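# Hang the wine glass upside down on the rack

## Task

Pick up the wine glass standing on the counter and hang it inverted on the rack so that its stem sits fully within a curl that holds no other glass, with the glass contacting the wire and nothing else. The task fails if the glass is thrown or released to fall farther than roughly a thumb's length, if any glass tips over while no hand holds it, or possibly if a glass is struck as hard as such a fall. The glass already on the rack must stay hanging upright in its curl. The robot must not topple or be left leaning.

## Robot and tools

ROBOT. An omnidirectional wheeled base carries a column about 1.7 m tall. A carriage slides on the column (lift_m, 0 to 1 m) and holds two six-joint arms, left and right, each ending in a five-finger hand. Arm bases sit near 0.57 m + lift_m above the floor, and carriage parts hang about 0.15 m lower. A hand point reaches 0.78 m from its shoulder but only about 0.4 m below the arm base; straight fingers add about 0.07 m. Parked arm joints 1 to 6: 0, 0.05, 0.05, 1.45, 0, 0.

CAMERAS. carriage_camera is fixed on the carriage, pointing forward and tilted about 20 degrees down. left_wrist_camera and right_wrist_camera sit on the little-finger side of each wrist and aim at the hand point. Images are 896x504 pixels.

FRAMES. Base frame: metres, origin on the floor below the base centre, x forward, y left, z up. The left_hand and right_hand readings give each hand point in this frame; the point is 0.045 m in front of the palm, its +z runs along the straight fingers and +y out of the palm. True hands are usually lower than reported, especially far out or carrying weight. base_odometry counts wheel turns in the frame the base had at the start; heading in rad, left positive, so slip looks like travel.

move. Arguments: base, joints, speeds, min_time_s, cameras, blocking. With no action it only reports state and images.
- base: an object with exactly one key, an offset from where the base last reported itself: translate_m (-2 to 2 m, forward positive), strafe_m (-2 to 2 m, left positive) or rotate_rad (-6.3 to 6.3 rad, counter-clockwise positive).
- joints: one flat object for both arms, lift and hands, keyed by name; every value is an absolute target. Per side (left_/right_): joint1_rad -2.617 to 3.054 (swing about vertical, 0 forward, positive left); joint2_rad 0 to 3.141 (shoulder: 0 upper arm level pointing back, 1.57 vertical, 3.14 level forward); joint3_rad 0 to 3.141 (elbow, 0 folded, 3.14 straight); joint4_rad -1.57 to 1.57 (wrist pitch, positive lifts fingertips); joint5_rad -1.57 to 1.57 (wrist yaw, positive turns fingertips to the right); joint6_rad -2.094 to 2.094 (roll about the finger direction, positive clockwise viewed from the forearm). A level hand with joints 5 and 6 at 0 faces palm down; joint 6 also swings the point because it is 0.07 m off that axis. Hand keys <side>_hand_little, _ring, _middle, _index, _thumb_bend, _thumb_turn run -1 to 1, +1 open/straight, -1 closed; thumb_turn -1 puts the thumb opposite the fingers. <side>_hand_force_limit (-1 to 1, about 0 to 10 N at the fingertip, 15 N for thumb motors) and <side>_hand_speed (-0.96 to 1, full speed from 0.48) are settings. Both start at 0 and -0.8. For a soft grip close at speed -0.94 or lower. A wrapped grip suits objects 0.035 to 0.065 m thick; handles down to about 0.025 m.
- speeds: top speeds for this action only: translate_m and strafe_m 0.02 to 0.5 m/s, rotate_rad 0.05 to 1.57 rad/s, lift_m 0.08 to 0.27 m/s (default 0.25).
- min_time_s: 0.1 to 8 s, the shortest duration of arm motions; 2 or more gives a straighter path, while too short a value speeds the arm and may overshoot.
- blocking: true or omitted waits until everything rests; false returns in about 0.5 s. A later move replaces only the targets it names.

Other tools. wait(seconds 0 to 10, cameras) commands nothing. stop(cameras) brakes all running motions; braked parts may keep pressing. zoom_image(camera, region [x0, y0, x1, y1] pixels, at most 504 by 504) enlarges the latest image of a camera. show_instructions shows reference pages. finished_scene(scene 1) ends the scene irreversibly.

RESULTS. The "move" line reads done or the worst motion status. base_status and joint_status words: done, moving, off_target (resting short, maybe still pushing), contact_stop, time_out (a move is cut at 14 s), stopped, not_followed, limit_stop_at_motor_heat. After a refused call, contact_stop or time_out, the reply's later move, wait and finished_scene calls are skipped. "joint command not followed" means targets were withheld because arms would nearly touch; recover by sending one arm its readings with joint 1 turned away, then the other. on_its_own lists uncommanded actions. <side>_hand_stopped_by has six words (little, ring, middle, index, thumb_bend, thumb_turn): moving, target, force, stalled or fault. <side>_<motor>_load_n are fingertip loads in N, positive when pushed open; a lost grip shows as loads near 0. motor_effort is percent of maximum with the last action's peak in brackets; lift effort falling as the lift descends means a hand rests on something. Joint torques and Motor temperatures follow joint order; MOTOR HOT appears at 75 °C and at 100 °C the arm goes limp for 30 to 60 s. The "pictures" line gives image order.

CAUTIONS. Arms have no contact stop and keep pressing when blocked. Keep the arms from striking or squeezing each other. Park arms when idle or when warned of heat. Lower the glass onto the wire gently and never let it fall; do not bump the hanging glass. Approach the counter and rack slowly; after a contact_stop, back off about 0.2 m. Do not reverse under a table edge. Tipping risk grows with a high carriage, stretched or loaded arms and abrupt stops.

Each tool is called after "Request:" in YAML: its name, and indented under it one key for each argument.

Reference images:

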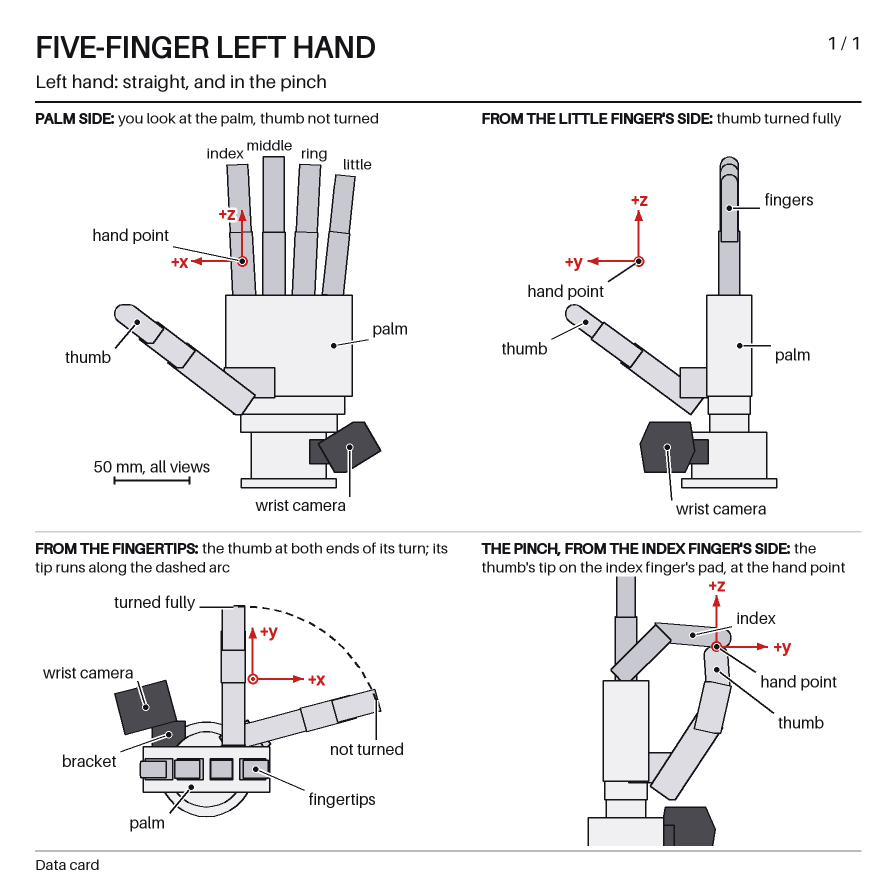

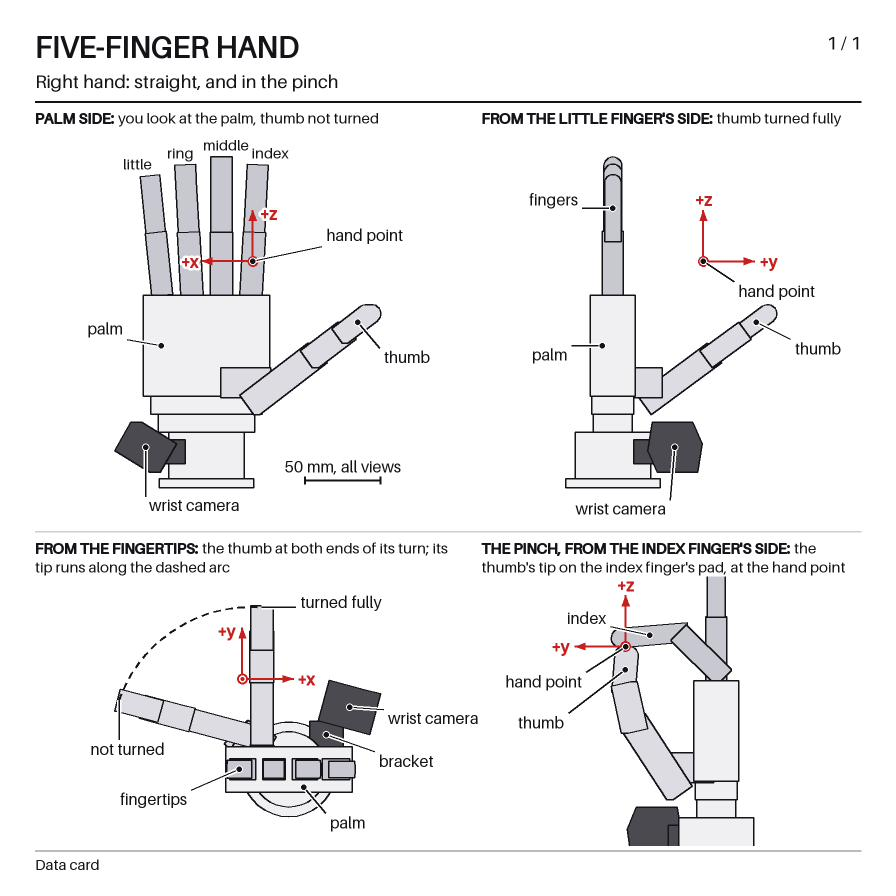

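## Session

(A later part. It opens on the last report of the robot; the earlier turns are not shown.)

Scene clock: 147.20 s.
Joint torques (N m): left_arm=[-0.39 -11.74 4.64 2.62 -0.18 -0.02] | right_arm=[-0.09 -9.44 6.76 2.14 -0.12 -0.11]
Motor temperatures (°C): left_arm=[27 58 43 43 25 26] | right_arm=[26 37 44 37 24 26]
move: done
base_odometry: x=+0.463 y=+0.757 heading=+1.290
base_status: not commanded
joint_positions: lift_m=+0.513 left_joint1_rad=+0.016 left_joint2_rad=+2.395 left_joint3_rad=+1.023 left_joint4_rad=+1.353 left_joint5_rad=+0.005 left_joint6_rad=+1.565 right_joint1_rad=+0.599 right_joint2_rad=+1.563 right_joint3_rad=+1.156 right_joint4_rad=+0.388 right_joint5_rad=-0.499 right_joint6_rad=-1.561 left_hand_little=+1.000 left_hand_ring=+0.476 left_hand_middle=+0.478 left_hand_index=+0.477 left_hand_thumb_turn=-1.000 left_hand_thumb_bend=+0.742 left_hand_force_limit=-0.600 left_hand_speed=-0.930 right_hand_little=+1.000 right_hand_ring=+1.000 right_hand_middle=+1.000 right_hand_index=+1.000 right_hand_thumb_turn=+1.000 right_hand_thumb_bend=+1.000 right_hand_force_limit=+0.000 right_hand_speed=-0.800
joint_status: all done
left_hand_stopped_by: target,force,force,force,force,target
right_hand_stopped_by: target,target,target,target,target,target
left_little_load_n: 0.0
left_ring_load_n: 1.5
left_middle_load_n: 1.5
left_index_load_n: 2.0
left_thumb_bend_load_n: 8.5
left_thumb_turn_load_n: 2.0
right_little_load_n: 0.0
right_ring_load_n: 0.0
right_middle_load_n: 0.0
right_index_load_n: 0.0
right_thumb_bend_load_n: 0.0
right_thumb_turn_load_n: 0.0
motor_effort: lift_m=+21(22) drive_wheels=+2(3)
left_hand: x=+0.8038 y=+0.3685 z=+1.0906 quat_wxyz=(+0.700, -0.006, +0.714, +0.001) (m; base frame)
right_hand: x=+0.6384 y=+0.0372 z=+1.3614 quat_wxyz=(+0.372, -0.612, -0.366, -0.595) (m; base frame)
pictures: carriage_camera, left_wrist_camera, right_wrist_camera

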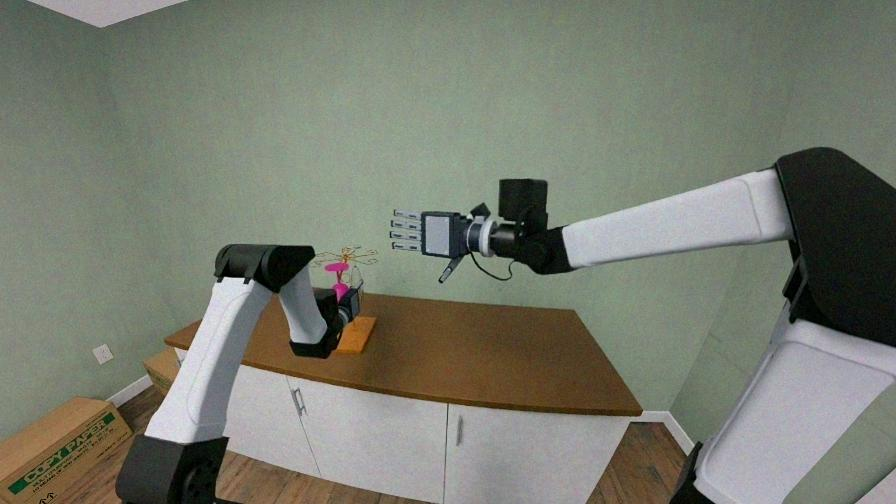

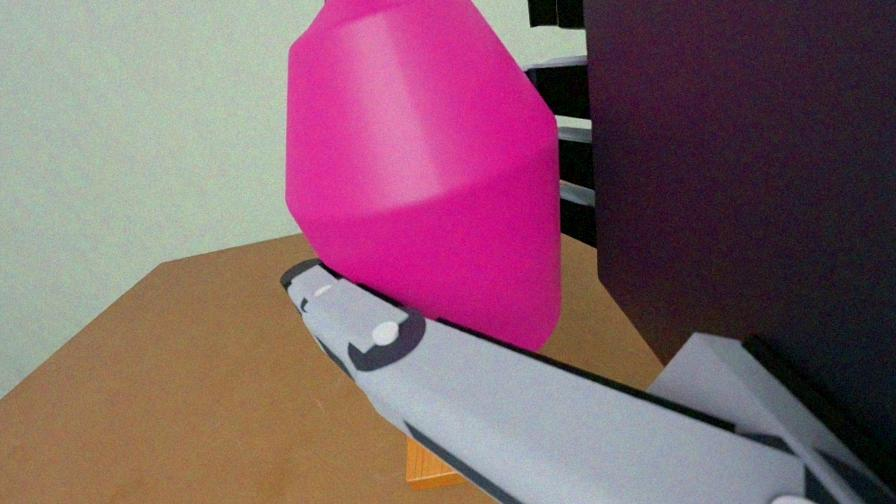

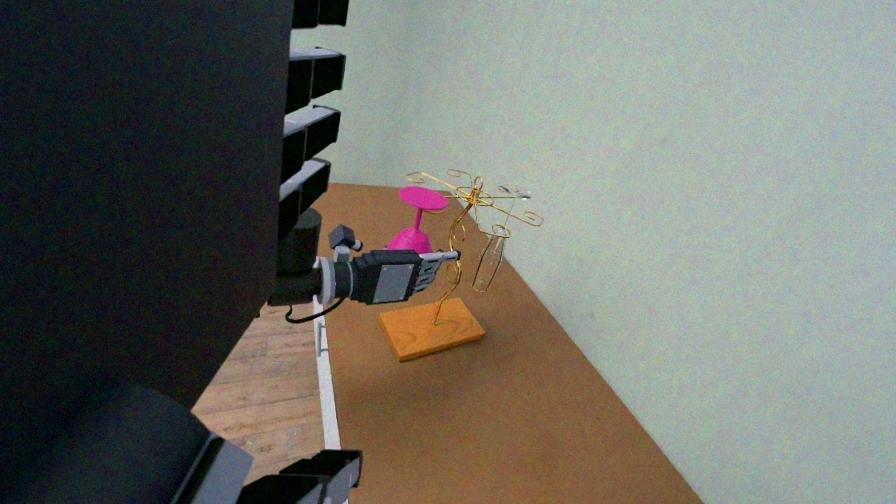

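Request:
move:
  joints: {"left_hand_index": 0.51, "left_hand_middle": 0.51, "left_hand_ring": 0.51, "left_hand_thumb_bend": 0.775}
  cameras: ["carriage_camera", "right_wrist_camera", "left_wrist_camera"]

Request:
zoom_image:
  camera: "carriage_camera"
  region: [322, 255, 352, 285]

Request:
zoom_image:
  camera: "right_wrist_camera"
  region: [385, 185, 455, 235]

Scene clock: 148.37 s.
Joint torques (N m): left_arm=[-0.46 -11.74 4.68 2.59 -0.18 -0.01] | right_arm=[-0.1 -9.47 6.74 2.19 -0.11 -0.11]
Motor temperatures (°C): left_arm=[27 58 43 43 25 26] | right_arm=[26 37 43 37 24 26]
move: done
base_odometry: x=+0.463 y=+0.757 heading=+1.290
base_status: not commanded
joint_positions: lift_m=+0.513 left_joint1_rad=+0.016 left_joint2_rad=+2.395 left_joint3_rad=+1.023 left_joint4_rad=+1.353 left_joint5_rad=+0.005 left_joint6_rad=+1.565 right_joint1_rad=+0.599 right_joint2_rad=+1.563 right_joint3_rad=+1.156 right_joint4_rad=+0.388 right_joint5_rad=-0.499 right_joint6_rad=-1.561 left_hand_little=+1.000 left_hand_ring=+0.510 left_hand_middle=+0.510 left_hand_index=+0.510 left_hand_thumb_turn=-1.000 left_hand_thumb_bend=+0.776 left_hand_force_limit=-0.600 left_hand_speed=-0.930 right_hand_little=+1.000 right_hand_ring=+1.000 right_hand_middle=+1.000 right_hand_index=+1.000 right_hand_thumb_turn=+1.000 right_hand_thumb_bend=+1.000 right_hand_force_limit=+0.000 right_hand_speed=-0.800
joint_status: all done
left_hand_stopped_by: target,target,target,target,target,target
right_hand_stopped_by: target,target,target,target,target,target
left_little_load_n: 0.0
left_ring_load_n: 0.0
left_middle_load_n: 0.0
left_index_load_n: 0.0
left_thumb_bend_load_n: 0.0
left_thumb_turn_load_n: 0.5
right_little_load_n: 0.0
right_ring_load_n: -0.5
right_middle_load_n: 0.0
right_index_load_n: 0.0
right_thumb_bend_load_n: 0.0
right_thumb_turn_load_n: 0.0
motor_effort: lift_m=+21(21) drive_wheels=+1(3)
left_hand: x=+0.8038 y=+0.3685 z=+1.0906 quat_wxyz=(+0.700, -0.006, +0.714, +0.001) (m; base frame)
right_hand: x=+0.6384 y=+0.0372 z=+1.3614 quat_wxyz=(+0.372, -0.612, -0.366, -0.595) (m; base frame)
pictures: carriage_camera, left_wrist_camera, right_wrist_camera

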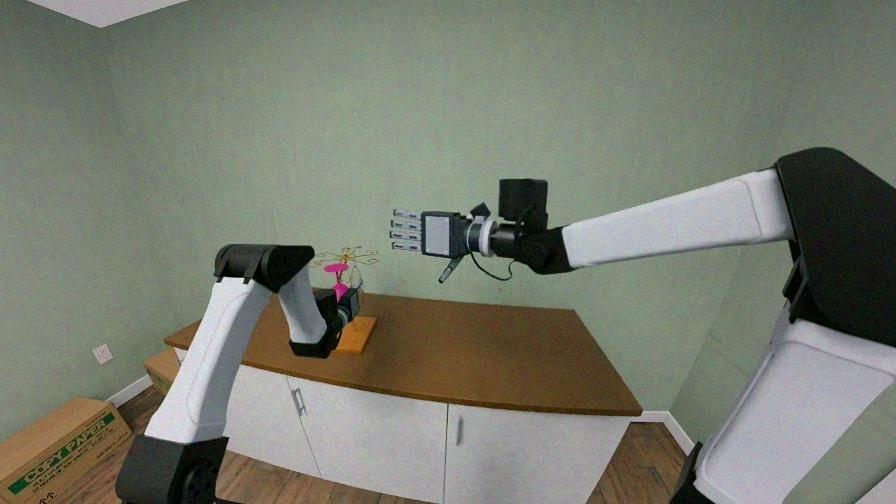

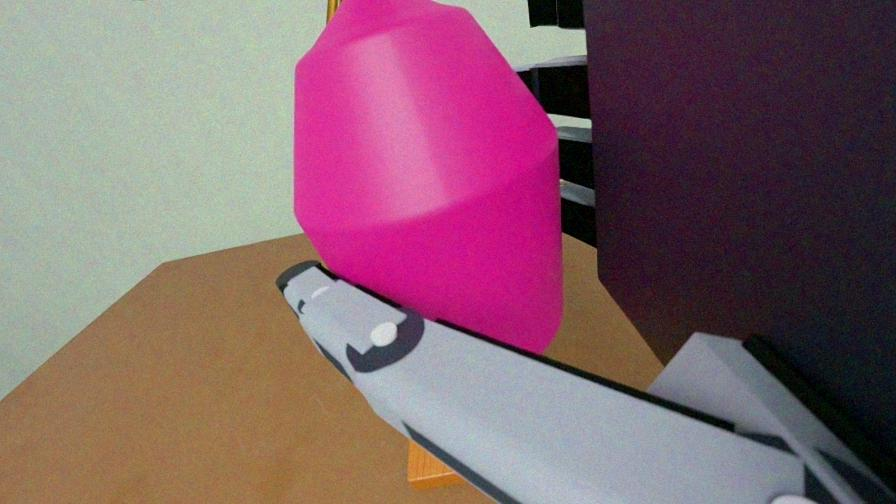

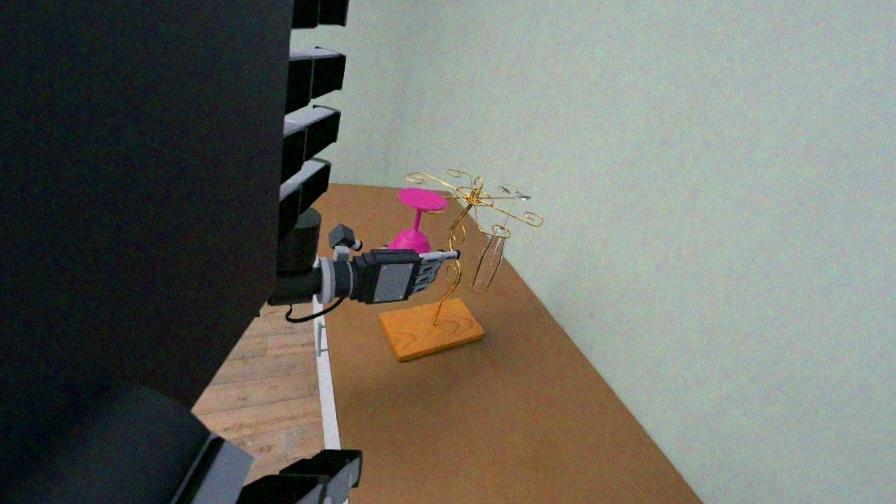

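Scaled by 16.800 from the camera's 896x504 image, which has a finer 1280x720 frame.

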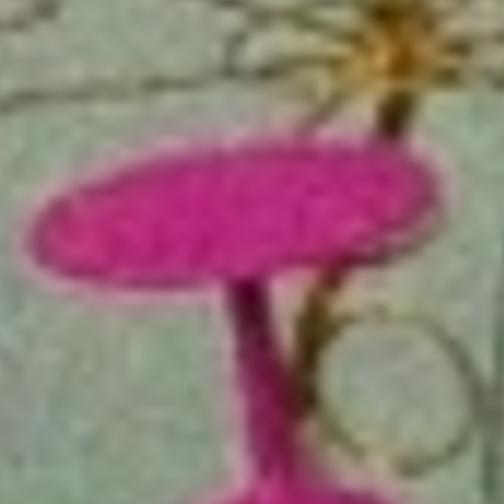

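Scaled by 7.200 from the camera's 896x504 image, which has a finer 1280x720 frame.

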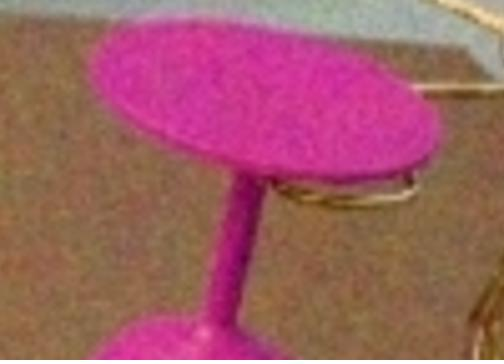

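Request:
move:
  joints: {"left_hand_index": 0.65, "left_hand_middle": 0.65, "left_hand_ring": 0.65, "left_hand_thumb_bend": 0.85}
  cameras: ["carriage_camera", "right_wrist_camera", "left_wrist_camera"]

Request:
zoom_image:
  camera: "carriage_camera"
  region: [322, 255, 352, 285]

Request:
zoom_image:
  camera: "right_wrist_camera"
  region: [385, 185, 455, 235]

Scene clock: 150.17 s.
Joint torques (N m): left_arm=[-0.51 -11.82 4.7 2.59 -0.18 -0.02] | right_arm=[-0.1 -9.51 6.75 2.19 -0.11 -0.11]
Motor temperatures (°C): left_arm=[27 57 43 43 25 26] | right_arm=[26 37 43 37 24 26]
move: done
base_odometry: x=+0.463 y=+0.757 heading=+1.290
base_status: not commanded
joint_positions: lift_m=+0.513 left_joint1_rad=+0.016 left_joint2_rad=+2.395 left_joint3_rad=+1.023 left_joint4_rad=+1.353 left_joint5_rad=+0.005 left_joint6_rad=+1.565 right_joint1_rad=+0.599 right_joint2_rad=+1.563 right_joint3_rad=+1.156 right_joint4_rad=+0.388 right_joint5_rad=-0.499 right_joint6_rad=-1.561 left_hand_little=+1.000 left_hand_ring=+0.650 left_hand_middle=+0.650 left_hand_index=+0.650 left_hand_thumb_turn=-1.000 left_hand_thumb_bend=+0.850 left_hand_force_limit=-0.600 left_hand_speed=-0.930 right_hand_little=+1.000 right_hand_ring=+1.000 right_hand_middle=+1.000 right_hand_index=+1.000 right_hand_thumb_turn=+1.000 right_hand_thumb_bend=+1.000 right_hand_force_limit=+0.000 right_hand_speed=-0.800
joint_status: all done
left_hand_stopped_by: target,target,target,target,target,target
right_hand_stopped_by: target,target,target,target,target,target
left_little_load_n: 0.0
left_ring_load_n: 0.0
left_middle_load_n: 0.0
left_index_load_n: 0.0
left_thumb_bend_load_n: 0.0
left_thumb_turn_load_n: 0.5
right_little_load_n: 0.0
right_ring_load_n: 0.0
right_middle_load_n: 0.0
right_index_load_n: 0.0
right_thumb_bend_load_n: 0.0
right_thumb_turn_load_n: 0.0
motor_effort: lift_m=+21(21) drive_wheels=+1(3)
left_hand: x=+0.8038 y=+0.3685 z=+1.0906 quat_wxyz=(+0.700, -0.006, +0.714, +0.001) (m; base frame)
right_hand: x=+0.6384 y=+0.0372 z=+1.3614 quat_wxyz=(+0.372, -0.612, -0.366, -0.595) (m; base frame)
pictures: carriage_camera, left_wrist_camera, right_wrist_camera

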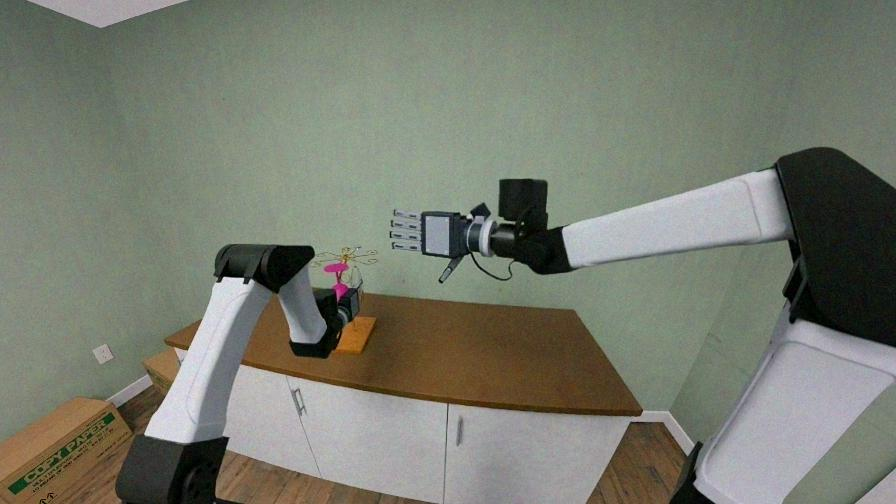

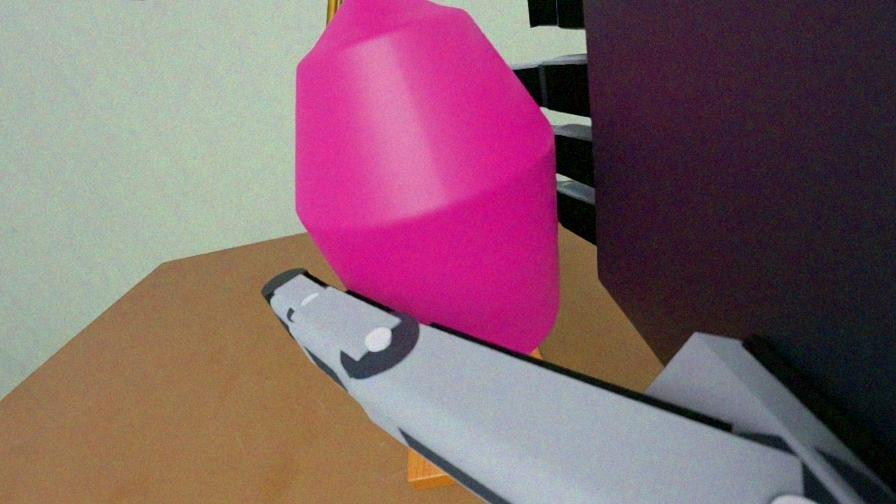

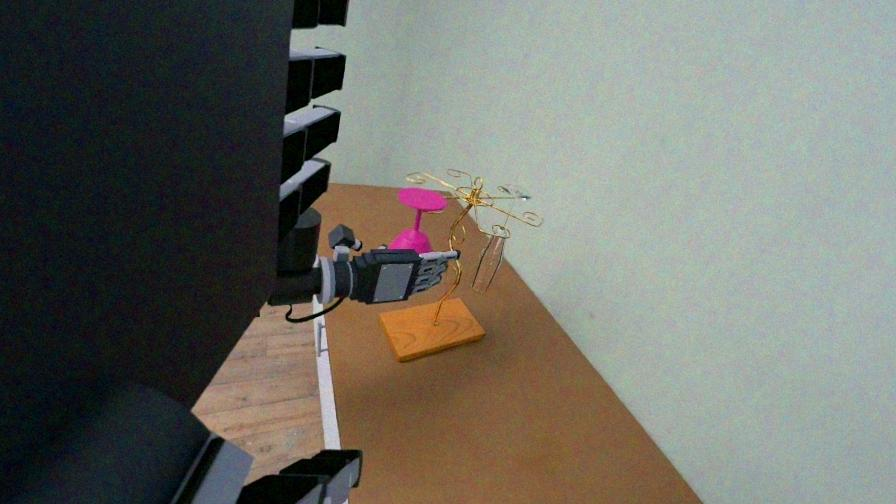

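Scaled by 16.800 from the camera's 896x504 image, which has a finer 1280x720 frame.

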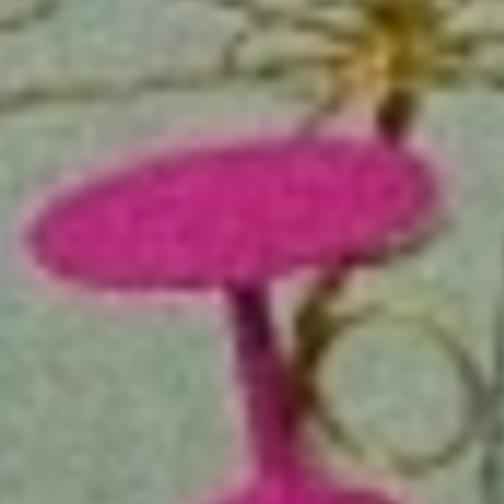

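Scaled by 7.200 from the camera's 896x504 image, which has a finer 1280x720 frame.

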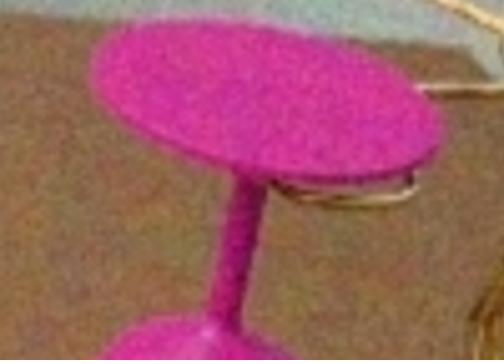

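Request:
move:
  joints: {"left_hand_speed": -0.7, "left_hand_index": 1.0, "left_hand_middle": 1.0, "left_hand_ring": 1.0, "left_hand_thumb_bend": 1.0}
  cameras: ["left_wrist_camera", "right_wrist_camera"]

Request:
zoom_image:
  camera: "right_wrist_camera"
  region: [385, 185, 475, 285]

Scene clock: 151.37 s.
Joint torques (N m): left_arm=[-0.53 -11.88 4.71 2.61 -0.16 -0.03] | right_arm=[-0.1 -9.5 6.75 2.19 -0.11 -0.11]
Motor temperatures (°C): left_arm=[27 57 43 43 25 26] | right_arm=[26 37 43 37 24 26]
move: done
base_odometry: x=+0.463 y=+0.757 heading=+1.290
base_status: not commanded
joint_positions: lift_m=+0.513 left_joint1_rad=+0.016 left_joint2_rad=+2.395 left_joint3_rad=+1.023 left_joint4_rad=+1.353 left_joint5_rad=+0.005 left_joint6_rad=+1.565 right_joint1_rad=+0.599 right_joint2_rad=+1.563 right_joint3_rad=+1.156 right_joint4_rad=+0.388 right_joint5_rad=-0.499 right_joint6_rad=-1.561 left_hand_little=+1.000 left_hand_ring=+1.000 left_hand_middle=+1.000 left_hand_index=+1.000 left_hand_thumb_turn=-1.000 left_hand_thumb_bend=+1.000 left_hand_force_limit=-0.600 left_hand_speed=-0.700 right_hand_little=+1.000 right_hand_ring=+1.000 right_hand_middle=+1.000 right_hand_index=+1.000 right_hand_thumb_turn=+1.000 right_hand_thumb_bend=+1.000 right_hand_force_limit=+0.000 right_hand_speed=-0.800
joint_status: all done
left_hand_stopped_by: target,target,target,target,target,target
right_hand_stopped_by: target,target,target,target,target,target
left_little_load_n: 0.0
left_ring_load_n: 0.0
left_middle_load_n: 0.0
left_index_load_n: 0.0
left_thumb_bend_load_n: 0.0
left_thumb_turn_load_n: 0.5
right_little_load_n: 0.0
right_ring_load_n: 0.0
right_middle_load_n: 0.0
right_index_load_n: 0.0
right_thumb_bend_load_n: 0.0
right_thumb_turn_load_n: 0.0
motor_effort: lift_m=+21(21) drive_wheels=+1(3)
left_hand: x=+0.8038 y=+0.3685 z=+1.0906 quat_wxyz=(+0.700, -0.006, +0.714, +0.001) (m; base frame)
right_hand: x=+0.6384 y=+0.0372 z=+1.3614 quat_wxyz=(+0.372, -0.612, -0.366, -0.595) (m; base frame)
pictures: left_wrist_camera, right_wrist_camera

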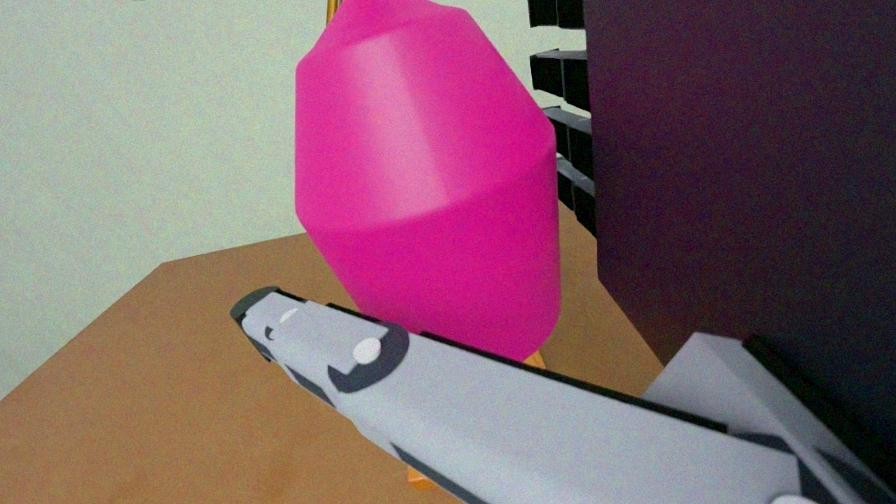

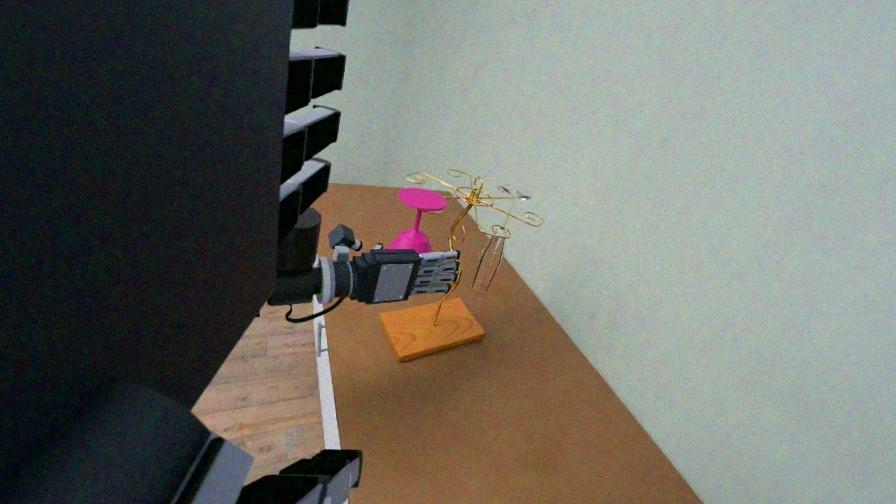

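Scaled by 5.040 from the camera's 896x504 image, which has a finer 1280x720 frame.

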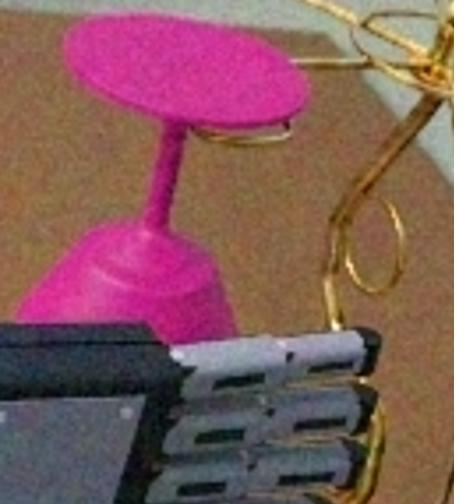

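Request:
move:
  base: {"translate_m": -0.03}
  speeds: {"translate_m": 0.04}
  cameras: ["left_wrist_camera", "right_wrist_camera"]

Request:
zoom_image:
  camera: "right_wrist_camera"
  region: [385, 165, 515, 285]

Scene clock: 152.93 s.
Joint torques (N m): left_arm=[-0.53 -11.92 4.7 2.58 -0.14 0] | right_arm=[-0.08 -9.44 6.75 2.2 -0.11 -0.11]
Motor temperatures (°C): left_arm=[27 57 43 43 25 26] | right_arm=[26 37 43 37 24 26]
move: done
base_odometry: x=+0.455 y=+0.728 heading=+1.290
base_status: done
joint_positions: lift_m=+0.513 left_joint1_rad=+0.016 left_joint2_rad=+2.395 left_joint3_rad=+1.023 left_joint4_rad=+1.356 left_joint5_rad=+0.005 left_joint6_rad=+1.565 right_joint1_rad=+0.599 right_joint2_rad=+1.563 right_joint3_rad=+1.156 right_joint4_rad=+0.388 right_joint5_rad=-0.499 right_joint6_rad=-1.561 left_hand_little=+1.000 left_hand_ring=+1.000 left_hand_middle=+1.000 left_hand_index=+1.000 left_hand_thumb_turn=-1.000 left_hand_thumb_bend=+1.000 left_hand_force_limit=-0.600 left_hand_speed=-0.700 right_hand_little=+1.000 right_hand_ring=+1.000 right_hand_middle=+1.000 right_hand_index=+1.000 right_hand_thumb_turn=+1.000 right_hand_thumb_bend=+1.000 right_hand_force_limit=+0.000 right_hand_speed=-0.800
joint_status: not commanded
left_hand_stopped_by: target,target,target,target,target,target
right_hand_stopped_by: target,target,target,target,target,target
left_little_load_n: 0.0
left_ring_load_n: 0.0
left_middle_load_n: 0.0
left_index_load_n: 0.0
left_thumb_bend_load_n: 0.0
left_thumb_turn_load_n: 0.0
right_little_load_n: 0.0
right_ring_load_n: 0.0
right_middle_load_n: 0.0
right_index_load_n: 0.0
right_thumb_bend_load_n: 0.0
right_thumb_turn_load_n: 0.0
motor_effort: lift_m=+21(21) drive_wheels=+1(9)
left_hand: x=+0.8039 y=+0.3685 z=+1.0913 quat_wxyz=(+0.701, -0.006, +0.713, +0.001) (m; base frame)
right_hand: x=+0.6385 y=+0.0370 z=+1.3614 quat_wxyz=(+0.372, -0.612, -0.366, -0.595) (m; base frame)
pictures: left_wrist_camera, right_wrist_camera

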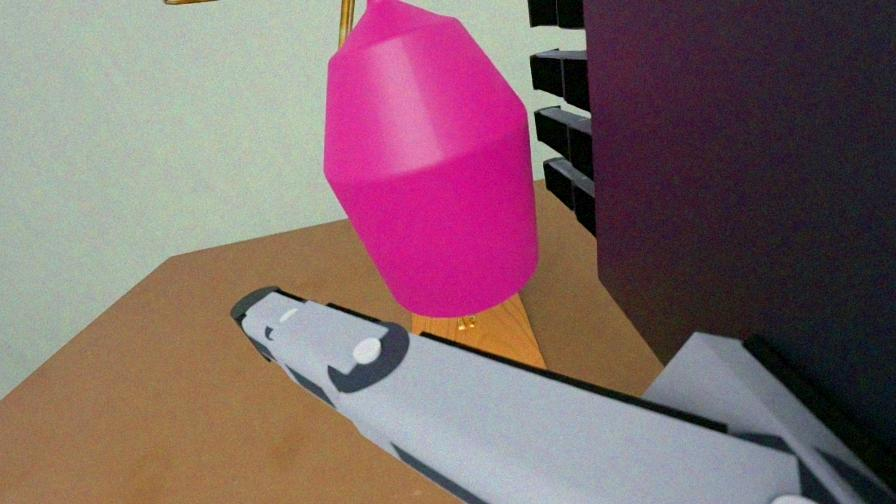

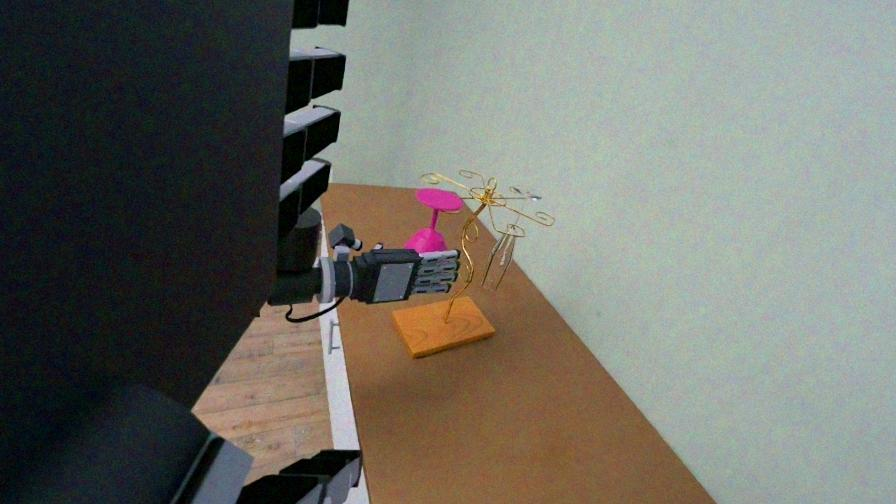

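Scaled by 3.877 from the camera's 896x504 image, which has a finer 1280x720 frame.

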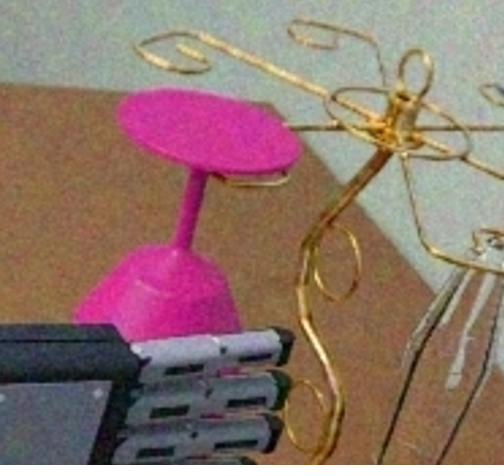

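Request:
move:
  base: {"translate_m": -0.06}
  speeds: {"translate_m": 0.06}
  cameras: ["left_wrist_camera"]

Request:
move:
  base: {"translate_m": -0.15}
  speeds: {"translate_m": 0.12}
  cameras: ["left_wrist_camera", "right_wrist_camera", "carriage_camera"]

Request:
zoom_image:
  camera: "right_wrist_camera"
  region: [440, 140, 640, 300]

Request:
zoom_image:
  camera: "carriage_camera"
  region: [320, 210, 420, 310]

Scene clock: 154.77 s.
Joint torques (N m): left_arm=[-0.51 -11.81 4.68 2.58 -0.18 -0.01] | right_arm=[-0.12 -9.17 6.74 2.19 -0.12 -0.11]
Motor temperatures (°C): left_arm=[27 57 43 43 25 26] | right_arm=[26 37 43 37 24 26]
move: done
base_odometry: x=+0.438 y=+0.670 heading=+1.290
base_status: done
joint_positions: lift_m=+0.513 left_joint1_rad=+0.016 left_joint2_rad=+2.395 left_joint3_rad=+1.023 left_joint4_rad=+1.356 left_joint5_rad=+0.005 left_joint6_rad=+1.565 right_joint1_rad=+0.599 right_joint2_rad=+1.563 right_joint3_rad=+1.156 right_joint4_rad=+0.388 right_joint5_rad=-0.499 right_joint6_rad=-1.561 left_hand_little=+1.000 left_hand_ring=+1.000 left_hand_middle=+1.000 left_hand_index=+1.000 left_hand_thumb_turn=-1.000 left_hand_thumb_bend=+1.000 left_hand_force_limit=-0.600 left_hand_speed=-0.700 right_hand_little=+1.000 right_hand_ring=+1.000 right_hand_middle=+1.000 right_hand_index=+1.000 right_hand_thumb_turn=+1.000 right_hand_thumb_bend=+1.000 right_hand_force_limit=+0.000 right_hand_speed=-0.800
joint_status: not commanded
left_hand_stopped_by: target,target,target,target,target,target
right_hand_stopped_by: target,target,target,target,target,target
left_little_load_n: 0.0
left_ring_load_n: 0.0
left_middle_load_n: 0.0
left_index_load_n: 0.0
left_thumb_bend_load_n: 0.0
left_thumb_turn_load_n: 0.5
right_little_load_n: 0.0
right_ring_load_n: 0.0
right_middle_load_n: 0.0
right_index_load_n: 0.0
right_thumb_bend_load_n: 0.0
right_thumb_turn_load_n: 0.0
motor_effort: lift_m=+21(21) drive_wheels=+0(7)
left_hand: x=+0.8039 y=+0.3685 z=+1.0913 quat_wxyz=(+0.701, -0.006, +0.713, +0.001) (m; base frame)
right_hand: x=+0.6384 y=+0.0372 z=+1.3614 quat_wxyz=(+0.372, -0.612, -0.366, -0.595) (m; base frame)
pictures: left_wrist_camera

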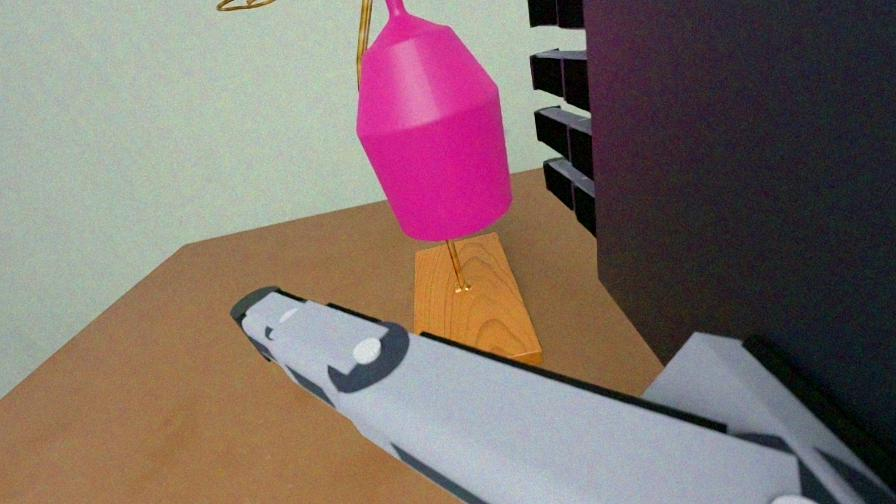

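Scene clock: 156.80 s.
Joint torques (N m): left_arm=[-0.46 -11.81 4.75 2.55 -0.18 -0.03] | right_arm=[-0.14 -9.39 6.75 2.16 -0.11 -0.11]
Motor temperatures (°C): left_arm=[27 56 43 44 25 26] | right_arm=[26 37 43 37 24 25]
move: done
base_odometry: x=+0.396 y=+0.526 heading=+1.290
base_status: done
joint_positions: lift_m=+0.513 left_joint1_rad=+0.016 left_joint2_rad=+2.395 left_joint3_rad=+1.023 left_joint4_rad=+1.356 left_joint5_rad=+0.005 left_joint6_rad=+1.565 right_joint1_rad=+0.599 right_joint2_rad=+1.563 right_joint3_rad=+1.156 right_joint4_rad=+0.388 right_joint5_rad=-0.500 right_joint6_rad=-1.561 left_hand_little=+1.000 left_hand_ring=+1.000 left_hand_middle=+1.000 left_hand_index=+1.000 left_hand_thumb_turn=-1.000 left_hand_thumb_bend=+1.000 left_hand_force_limit=-0.600 left_hand_speed=-0.700 right_hand_little=+1.000 right_hand_ring=+1.000 right_hand_middle=+1.000 right_hand_index=+1.000 right_hand_thumb_turn=+1.000 right_hand_thumb_bend=+1.000 right_hand_force_limit=+0.000 right_hand_speed=-0.800
joint_status: not commanded
left_hand_stopped_by: target,target,target,target,target,target
right_hand_stopped_by: target,target,target,target,target,target
left_little_load_n: 0.0
left_ring_load_n: 0.0
left_middle_load_n: 0.0
left_index_load_n: 0.0
left_thumb_bend_load_n: 0.0
left_thumb_turn_load_n: 0.0
right_little_load_n: 0.0
right_ring_load_n: 0.0
right_middle_load_n: 0.0
right_index_load_n: 0.0
right_thumb_bend_load_n: 0.0
right_thumb_turn_load_n: 0.0
motor_effort: lift_m=+21(21) drive_wheels=-2(10)
left_hand: x=+0.8039 y=+0.3685 z=+1.0914 quat_wxyz=(+0.702, -0.006, +0.713, +0.001) (m; base frame)
right_hand: x=+0.6382 y=+0.0374 z=+1.3614 quat_wxyz=(+0.372, -0.611, -0.367, -0.594) (m; base frame)
pictures: carriage_camera, left_wrist_camera, right_wrist_camera

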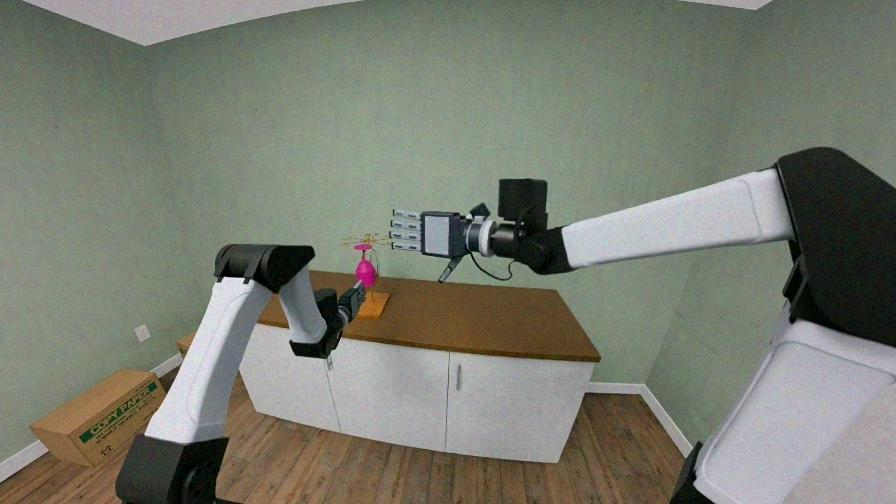

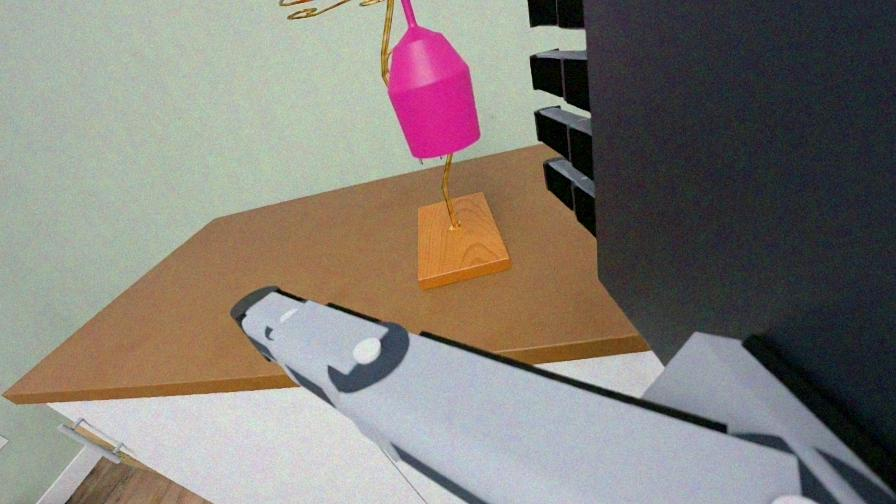

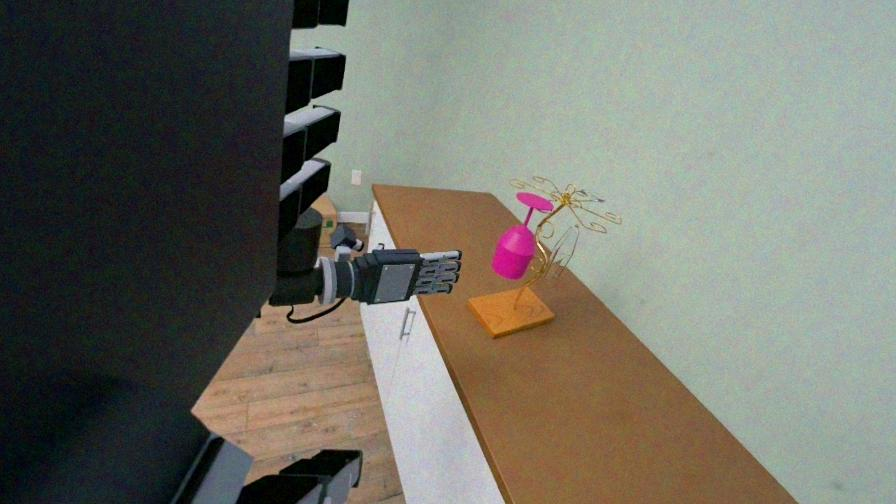

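Scaled by 2.520 from the camera's 896x504 image, which has a finer 1280x720 frame.

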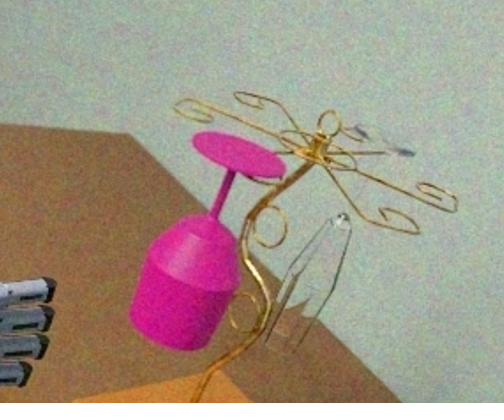

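Scaled by 5.040 from the camera's 896x504 image, which has a finer 1280x720 frame.

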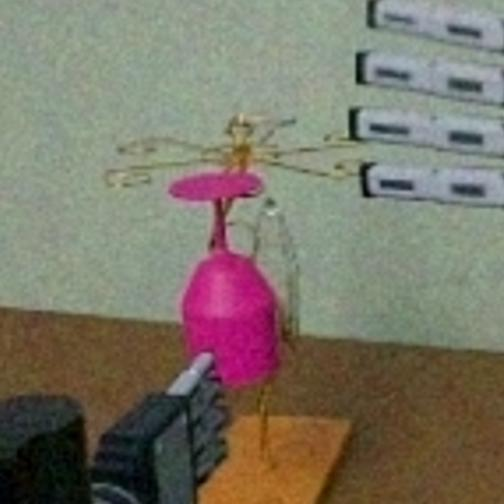

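Request:
move:
  joints: {"lift_m": 0.9}
  cameras: ["right_wrist_camera", "carriage_camera"]

Request:
zoom_image:
  camera: "right_wrist_camera"
  region: [420, 280, 620, 460]

Request:
zoom_image:
  camera: "carriage_camera"
  region: [320, 300, 460, 420]

Scene clock: 159.10 s.
Joint torques (N m): left_arm=[-0.46 -11.78 4.77 2.46 -0.17 -0.02] | right_arm=[-0.13 -9.39 6.75 2.11 -0.11 -0.1]
Motor temperatures (°C): left_arm=[27 56 43 44 25 26] | right_arm=[26 37 43 37 24 25]
move: done
base_odometry: x=+0.396 y=+0.526 heading=+1.290
base_status: not commanded
joint_positions: lift_m=+0.900 left_joint1_rad=+0.016 left_joint2_rad=+2.395 left_joint3_rad=+1.023 left_joint4_rad=+1.367 left_joint5_rad=+0.005 left_joint6_rad=+1.565 right_joint1_rad=+0.599 right_joint2_rad=+1.563 right_joint3_rad=+1.156 right_joint4_rad=+0.396 right_joint5_rad=-0.500 right_joint6_rad=-1.561 left_hand_little=+1.000 left_hand_ring=+1.000 left_hand_middle=+1.000 left_hand_index=+1.000 left_hand_thumb_turn=-1.000 left_hand_thumb_bend=+1.000 left_hand_force_limit=-0.600 left_hand_speed=-0.700 right_hand_little=+1.000 right_hand_ring=+1.000 right_hand_middle=+1.000 right_hand_index=+1.000 right_hand_thumb_turn=+1.000 right_hand_thumb_bend=+1.000 right_hand_force_limit=+0.000 right_hand_speed=-0.800
joint_status: all done
left_hand_stopped_by: target,target,target,target,target,target
right_hand_stopped_by: target,target,target,target,target,target
left_little_load_n: 0.0
left_ring_load_n: 0.0
left_middle_load_n: 0.0
left_index_load_n: 0.0
left_thumb_bend_load_n: 0.0
left_thumb_turn_load_n: 0.0
right_little_load_n: 0.0
right_ring_load_n: -0.5
right_middle_load_n: 0.0
right_index_load_n: 0.0
right_thumb_bend_load_n: 0.0
right_thumb_turn_load_n: 0.0
motor_effort: lift_m=+22(27) drive_wheels=+0(3)
left_hand: x=+0.8043 y=+0.3685 z=+1.4811 quat_wxyz=(+0.705, -0.006, +0.709, +0.001) (m; base frame)
right_hand: x=+0.6384 y=+0.0375 z=+1.7503 quat_wxyz=(+0.372, -0.609, -0.367, -0.597) (m; base frame)
pictures: carriage_camera, right_wrist_camera

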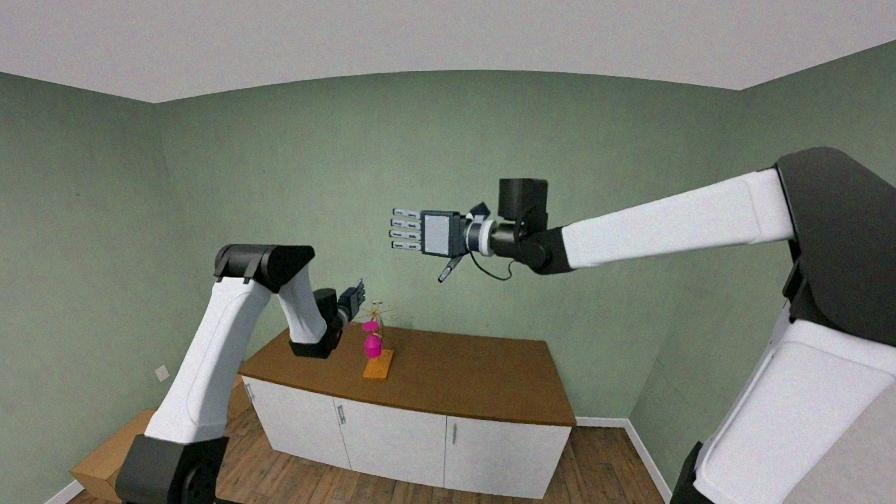

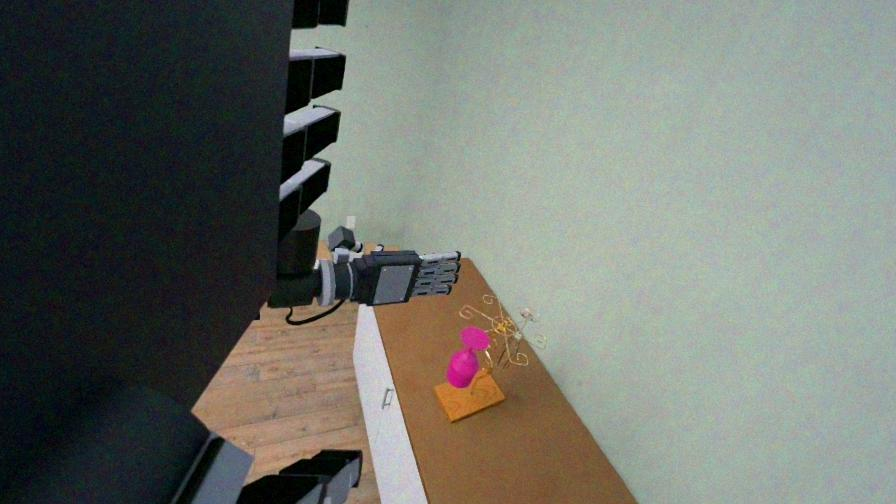

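Scaled by 2.520 from the camera's 896x504 image, which has a finer 1280x720 frame.

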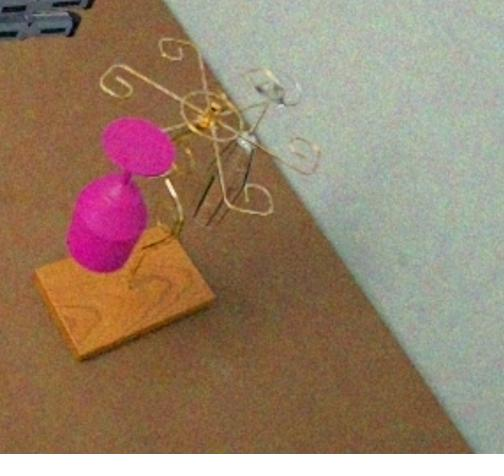

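Scaled by 3.600 from the camera's 896x504 image, which has a finer 1280x720 frame.

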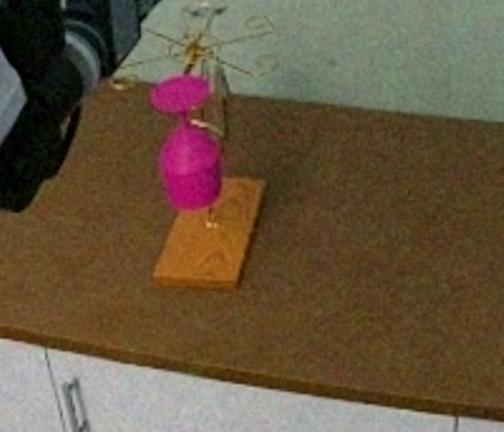

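Request:
finished_scene:

The scene is finished: the task was done.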